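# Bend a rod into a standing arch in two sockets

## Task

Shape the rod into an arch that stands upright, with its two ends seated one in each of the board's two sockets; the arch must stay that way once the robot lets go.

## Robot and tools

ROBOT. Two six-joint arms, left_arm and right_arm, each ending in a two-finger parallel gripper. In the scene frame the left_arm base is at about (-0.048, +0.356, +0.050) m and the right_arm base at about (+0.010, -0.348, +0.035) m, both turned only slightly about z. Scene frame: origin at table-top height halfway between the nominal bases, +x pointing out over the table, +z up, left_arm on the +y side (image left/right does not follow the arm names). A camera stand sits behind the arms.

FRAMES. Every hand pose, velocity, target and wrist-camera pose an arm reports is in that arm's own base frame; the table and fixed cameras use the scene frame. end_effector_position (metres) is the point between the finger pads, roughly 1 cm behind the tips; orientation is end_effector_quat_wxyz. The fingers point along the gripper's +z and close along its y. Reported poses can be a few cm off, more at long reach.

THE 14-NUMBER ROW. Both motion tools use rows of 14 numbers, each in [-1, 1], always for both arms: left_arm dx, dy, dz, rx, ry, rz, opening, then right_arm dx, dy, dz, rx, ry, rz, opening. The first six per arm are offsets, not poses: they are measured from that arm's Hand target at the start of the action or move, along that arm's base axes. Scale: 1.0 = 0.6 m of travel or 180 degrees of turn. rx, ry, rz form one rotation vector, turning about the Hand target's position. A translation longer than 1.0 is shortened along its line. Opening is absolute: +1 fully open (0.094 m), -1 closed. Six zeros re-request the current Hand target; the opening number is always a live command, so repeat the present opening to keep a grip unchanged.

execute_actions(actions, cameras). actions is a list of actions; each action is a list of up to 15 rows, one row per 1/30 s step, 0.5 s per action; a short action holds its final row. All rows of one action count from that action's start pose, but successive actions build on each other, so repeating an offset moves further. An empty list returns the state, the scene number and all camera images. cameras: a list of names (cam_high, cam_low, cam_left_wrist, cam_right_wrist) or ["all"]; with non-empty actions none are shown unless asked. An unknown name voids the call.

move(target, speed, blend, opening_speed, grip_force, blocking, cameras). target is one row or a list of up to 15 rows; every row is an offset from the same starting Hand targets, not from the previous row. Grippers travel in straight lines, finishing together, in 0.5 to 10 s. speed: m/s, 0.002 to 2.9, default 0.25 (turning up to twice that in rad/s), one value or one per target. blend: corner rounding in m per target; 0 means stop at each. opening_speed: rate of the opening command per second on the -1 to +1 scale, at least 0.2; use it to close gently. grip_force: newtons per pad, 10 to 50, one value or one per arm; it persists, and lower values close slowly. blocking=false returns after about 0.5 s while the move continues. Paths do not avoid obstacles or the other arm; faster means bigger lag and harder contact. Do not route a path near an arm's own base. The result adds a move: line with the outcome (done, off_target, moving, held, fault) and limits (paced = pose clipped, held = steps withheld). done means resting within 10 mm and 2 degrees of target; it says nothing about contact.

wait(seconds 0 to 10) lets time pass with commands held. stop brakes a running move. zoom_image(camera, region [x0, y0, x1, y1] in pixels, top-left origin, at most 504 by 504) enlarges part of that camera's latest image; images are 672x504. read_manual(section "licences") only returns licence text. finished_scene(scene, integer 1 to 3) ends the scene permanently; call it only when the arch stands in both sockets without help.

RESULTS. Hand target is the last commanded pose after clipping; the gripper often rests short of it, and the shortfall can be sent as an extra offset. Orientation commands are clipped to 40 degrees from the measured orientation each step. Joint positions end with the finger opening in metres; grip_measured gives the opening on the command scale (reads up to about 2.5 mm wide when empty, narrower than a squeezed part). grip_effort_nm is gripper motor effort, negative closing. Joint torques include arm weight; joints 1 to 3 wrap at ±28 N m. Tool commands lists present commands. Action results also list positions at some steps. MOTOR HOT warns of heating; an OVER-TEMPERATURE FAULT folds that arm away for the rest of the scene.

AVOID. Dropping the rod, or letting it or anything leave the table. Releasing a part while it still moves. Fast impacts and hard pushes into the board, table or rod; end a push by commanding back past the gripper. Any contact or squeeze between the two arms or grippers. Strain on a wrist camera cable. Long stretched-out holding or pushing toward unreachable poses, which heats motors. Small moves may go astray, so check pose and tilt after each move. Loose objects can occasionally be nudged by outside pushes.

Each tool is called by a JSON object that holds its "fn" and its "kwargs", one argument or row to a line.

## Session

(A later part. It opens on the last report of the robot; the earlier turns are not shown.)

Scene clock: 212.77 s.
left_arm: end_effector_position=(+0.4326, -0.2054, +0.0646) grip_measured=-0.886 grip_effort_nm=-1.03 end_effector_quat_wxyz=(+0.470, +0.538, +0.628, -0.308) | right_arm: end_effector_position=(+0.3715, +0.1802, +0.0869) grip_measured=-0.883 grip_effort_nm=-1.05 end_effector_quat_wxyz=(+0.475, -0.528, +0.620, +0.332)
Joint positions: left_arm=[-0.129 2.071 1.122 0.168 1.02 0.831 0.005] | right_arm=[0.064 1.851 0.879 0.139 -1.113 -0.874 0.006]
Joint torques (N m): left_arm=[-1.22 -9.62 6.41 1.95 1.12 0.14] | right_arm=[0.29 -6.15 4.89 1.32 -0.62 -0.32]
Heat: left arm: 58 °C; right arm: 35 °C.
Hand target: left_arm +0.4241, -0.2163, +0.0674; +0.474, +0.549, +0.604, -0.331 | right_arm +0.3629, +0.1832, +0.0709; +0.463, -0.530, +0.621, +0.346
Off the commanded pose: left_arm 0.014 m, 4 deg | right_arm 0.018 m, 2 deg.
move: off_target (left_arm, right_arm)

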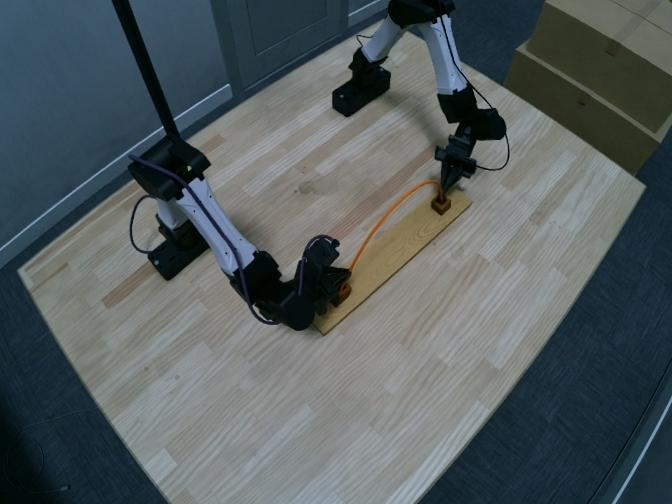

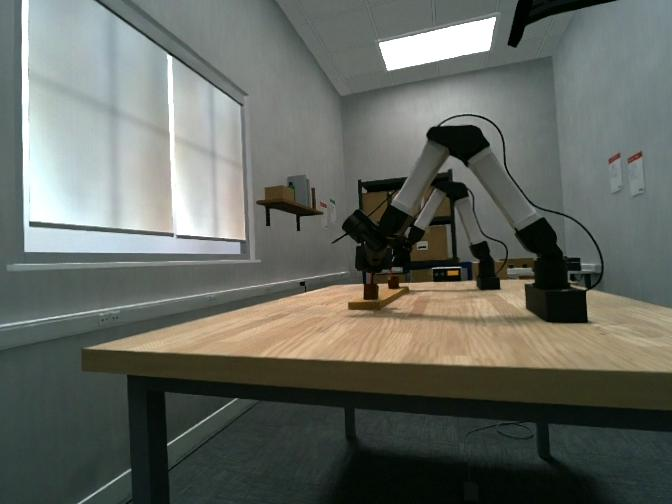

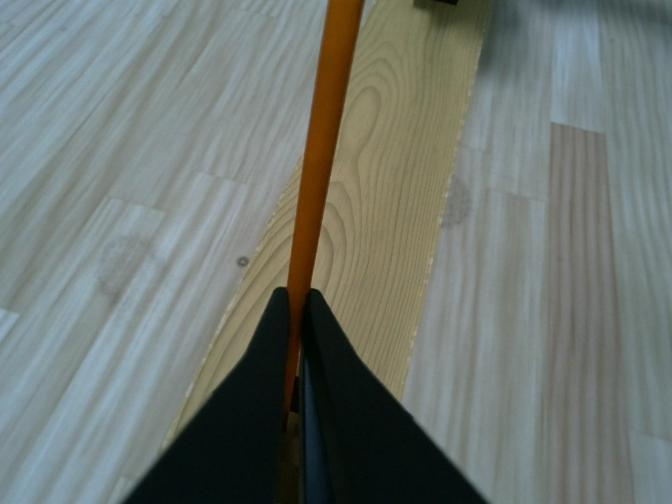

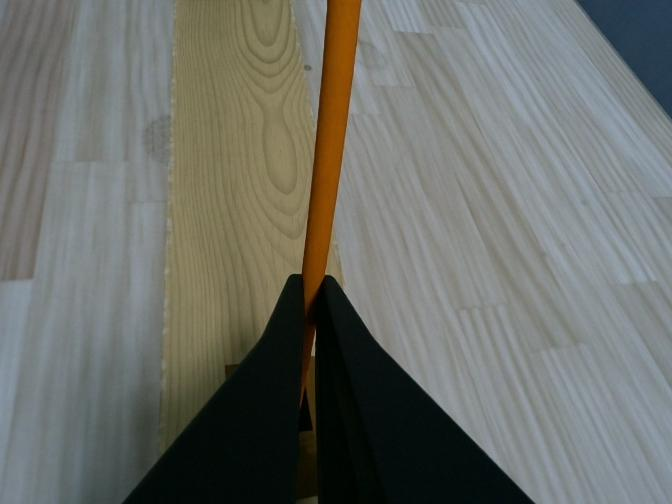

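{"fn": "move", "kwargs": {
  "target": [
    [0.005, 0.017, 0.02, 0, 0, 0, -1, 0.005, -0.007, 0.032, 0, 0, 0, -1],
    [0.005, 0.017, 0.02, 0, 0, 0, 0, 0.005, -0.007, 0.032, 0, 0, 0, 0]
  ],
  "speed": 0.08,
  "opening_speed": 0.7,
  "cameras": ["all"]
}}

Scene clock: 225.87 s.
left_arm: end_effector_position=(+0.4236, -0.2013, +0.0654) grip_measured=-0.002 grip_effort_nm=0.09 end_effector_quat_wxyz=(+0.462, +0.540, +0.621, -0.331) | right_arm: end_effector_position=(+0.3658, +0.1777, +0.0843) grip_measured=-0.002 grip_effort_nm=0.08 end_effector_quat_wxyz=(+0.460, -0.523, +0.628, +0.346)
Joint positions: left_arm=[-0.111 2.071 1.128 0.103 1.078 0.872 0.047] | right_arm=[0.055 1.852 0.893 0.056 -1.127 -0.903 0.047]
Joint torques (N m): left_arm=[-0.9 -11.88 8.7 1.56 0.73 0.17] | right_arm=[-0.05 -9.98 7.5 0.96 -0.58 -0.26]
Heat: left arm: 57 °C; right arm: 33 °C.
Hand target: left_arm +0.4270, -0.2061, +0.0794; +0.474, +0.549, +0.604, -0.332 | right_arm +0.3659, +0.1790, +0.0900; +0.463, -0.530, +0.621, +0.346
Off the commanded pose: left_arm 0.015 m, 3 deg | right_arm 0.006 m, 1 deg.
move: off_target (left_arm); target 2's new opening was sent with left_arm's hand 0.016 m and 3 deg from that target

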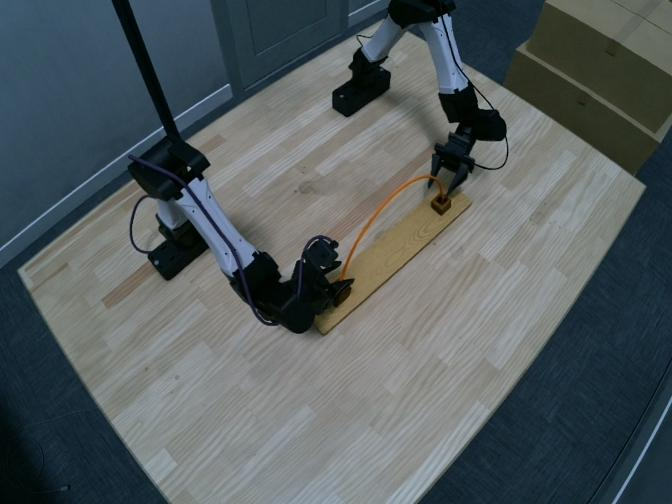

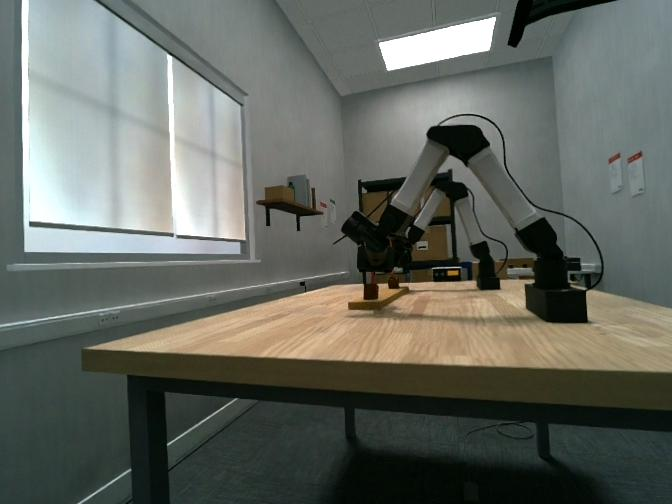

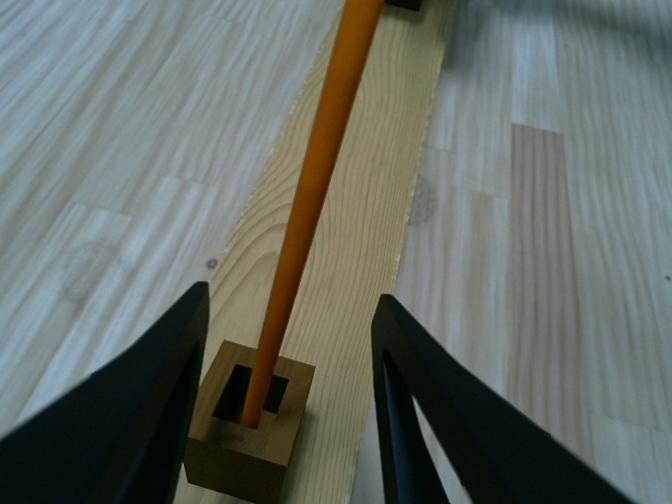

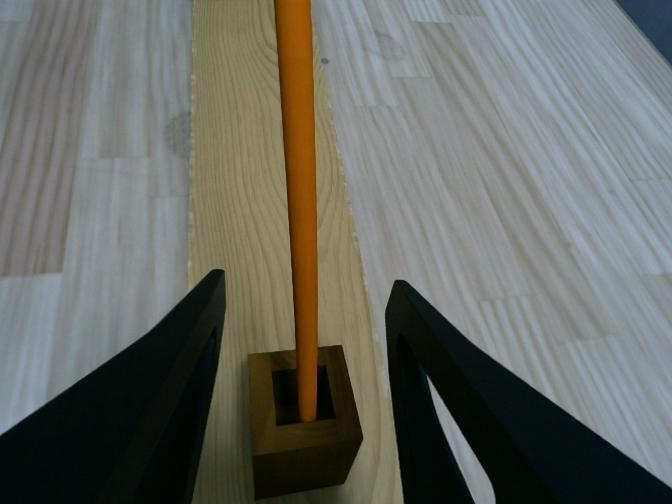

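{"fn": "move", "kwargs": {
  "target": [-0.03, 0.135, 0.07, 0, 0, 0, 0.0, -0.03, -0.135, 0.065, 0, 0, 0, 0.0],
  "speed": 0.12,
  "cameras": ["all"]
}}

Scene clock: 232.90 s.
left_arm: end_effector_position=(+0.4032, -0.1258, +0.1053) grip_measured=-0.002 grip_effort_nm=0.09 end_effector_quat_wxyz=(+0.457, +0.542, +0.619, -0.338) | right_arm: end_effector_position=(+0.3719, +0.0828, +0.0962) grip_measured=-0.002 grip_effort_nm=0.08 end_effector_quat_wxyz=(+0.446, -0.506, +0.686, +0.273)
Joint positions: left_arm=[0.09 1.977 1.245 -0.519 1.19 1.31 0.047] | right_arm=[-0.192 1.783 1.014 -0.442 -1.065 -1.249 0.047]
Joint torques (N m): left_arm=[-0.05 -11.38 9.43 0.88 0.87 0.17] | right_arm=[-0.72 -10.77 8.92 -0.85 -2.38 -1.49]
Heat: left arm: 58 °C; right arm: 33 °C.
Hand target: left_arm +0.4090, -0.1251, +0.1214; +0.474, +0.549, +0.604, -0.332 | right_arm +0.3479, +0.0979, +0.1291; +0.462, -0.529, +0.621, +0.346
Off the commanded pose: left_arm 0.017 m, 3 deg | right_arm 0.043 m, 12 deg.
move: off_target (left_arm, right_arm)

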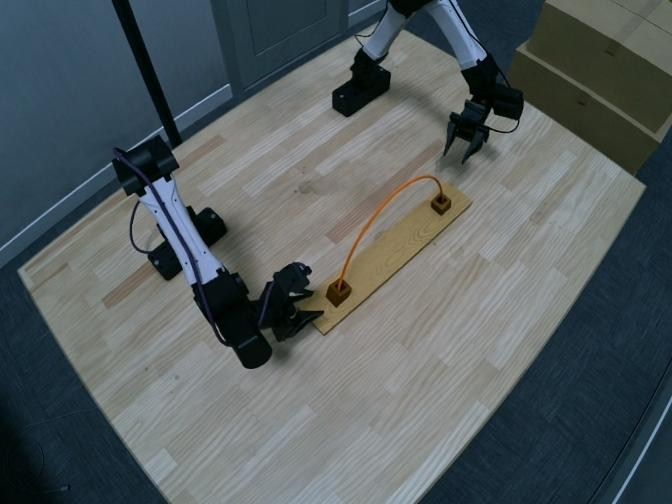

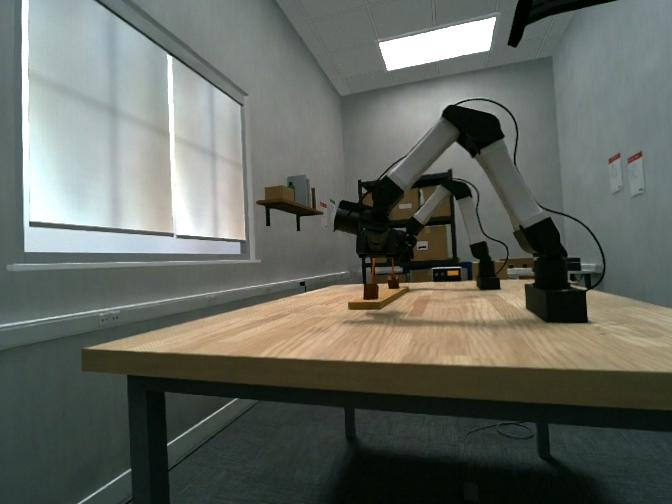

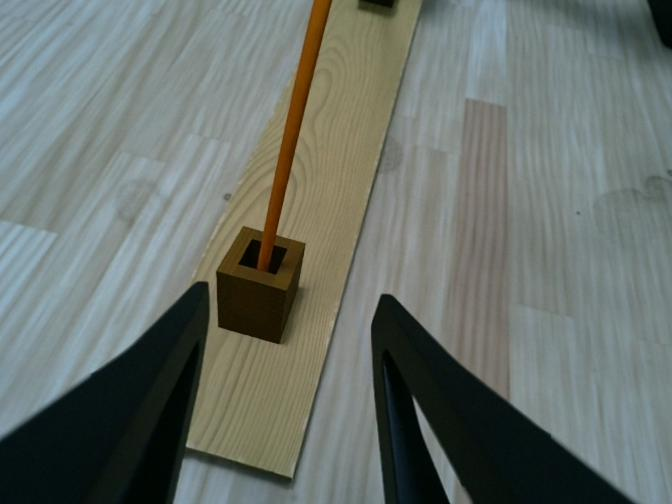

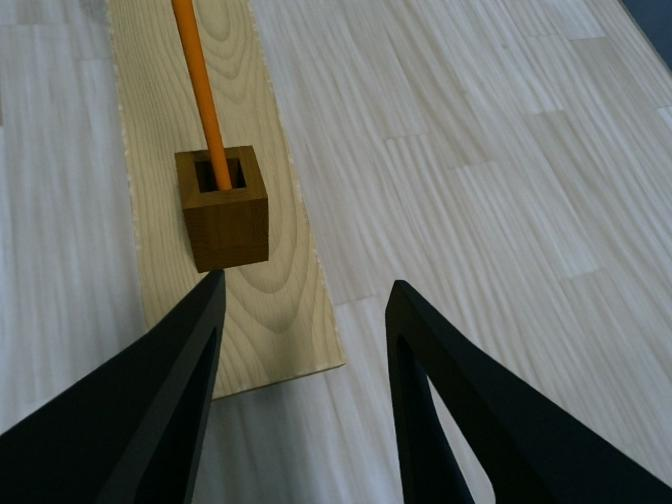

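{"fn": "finished_scene", "kwargs": {
  "scene": 2
}}

The scene is finished: the task was done.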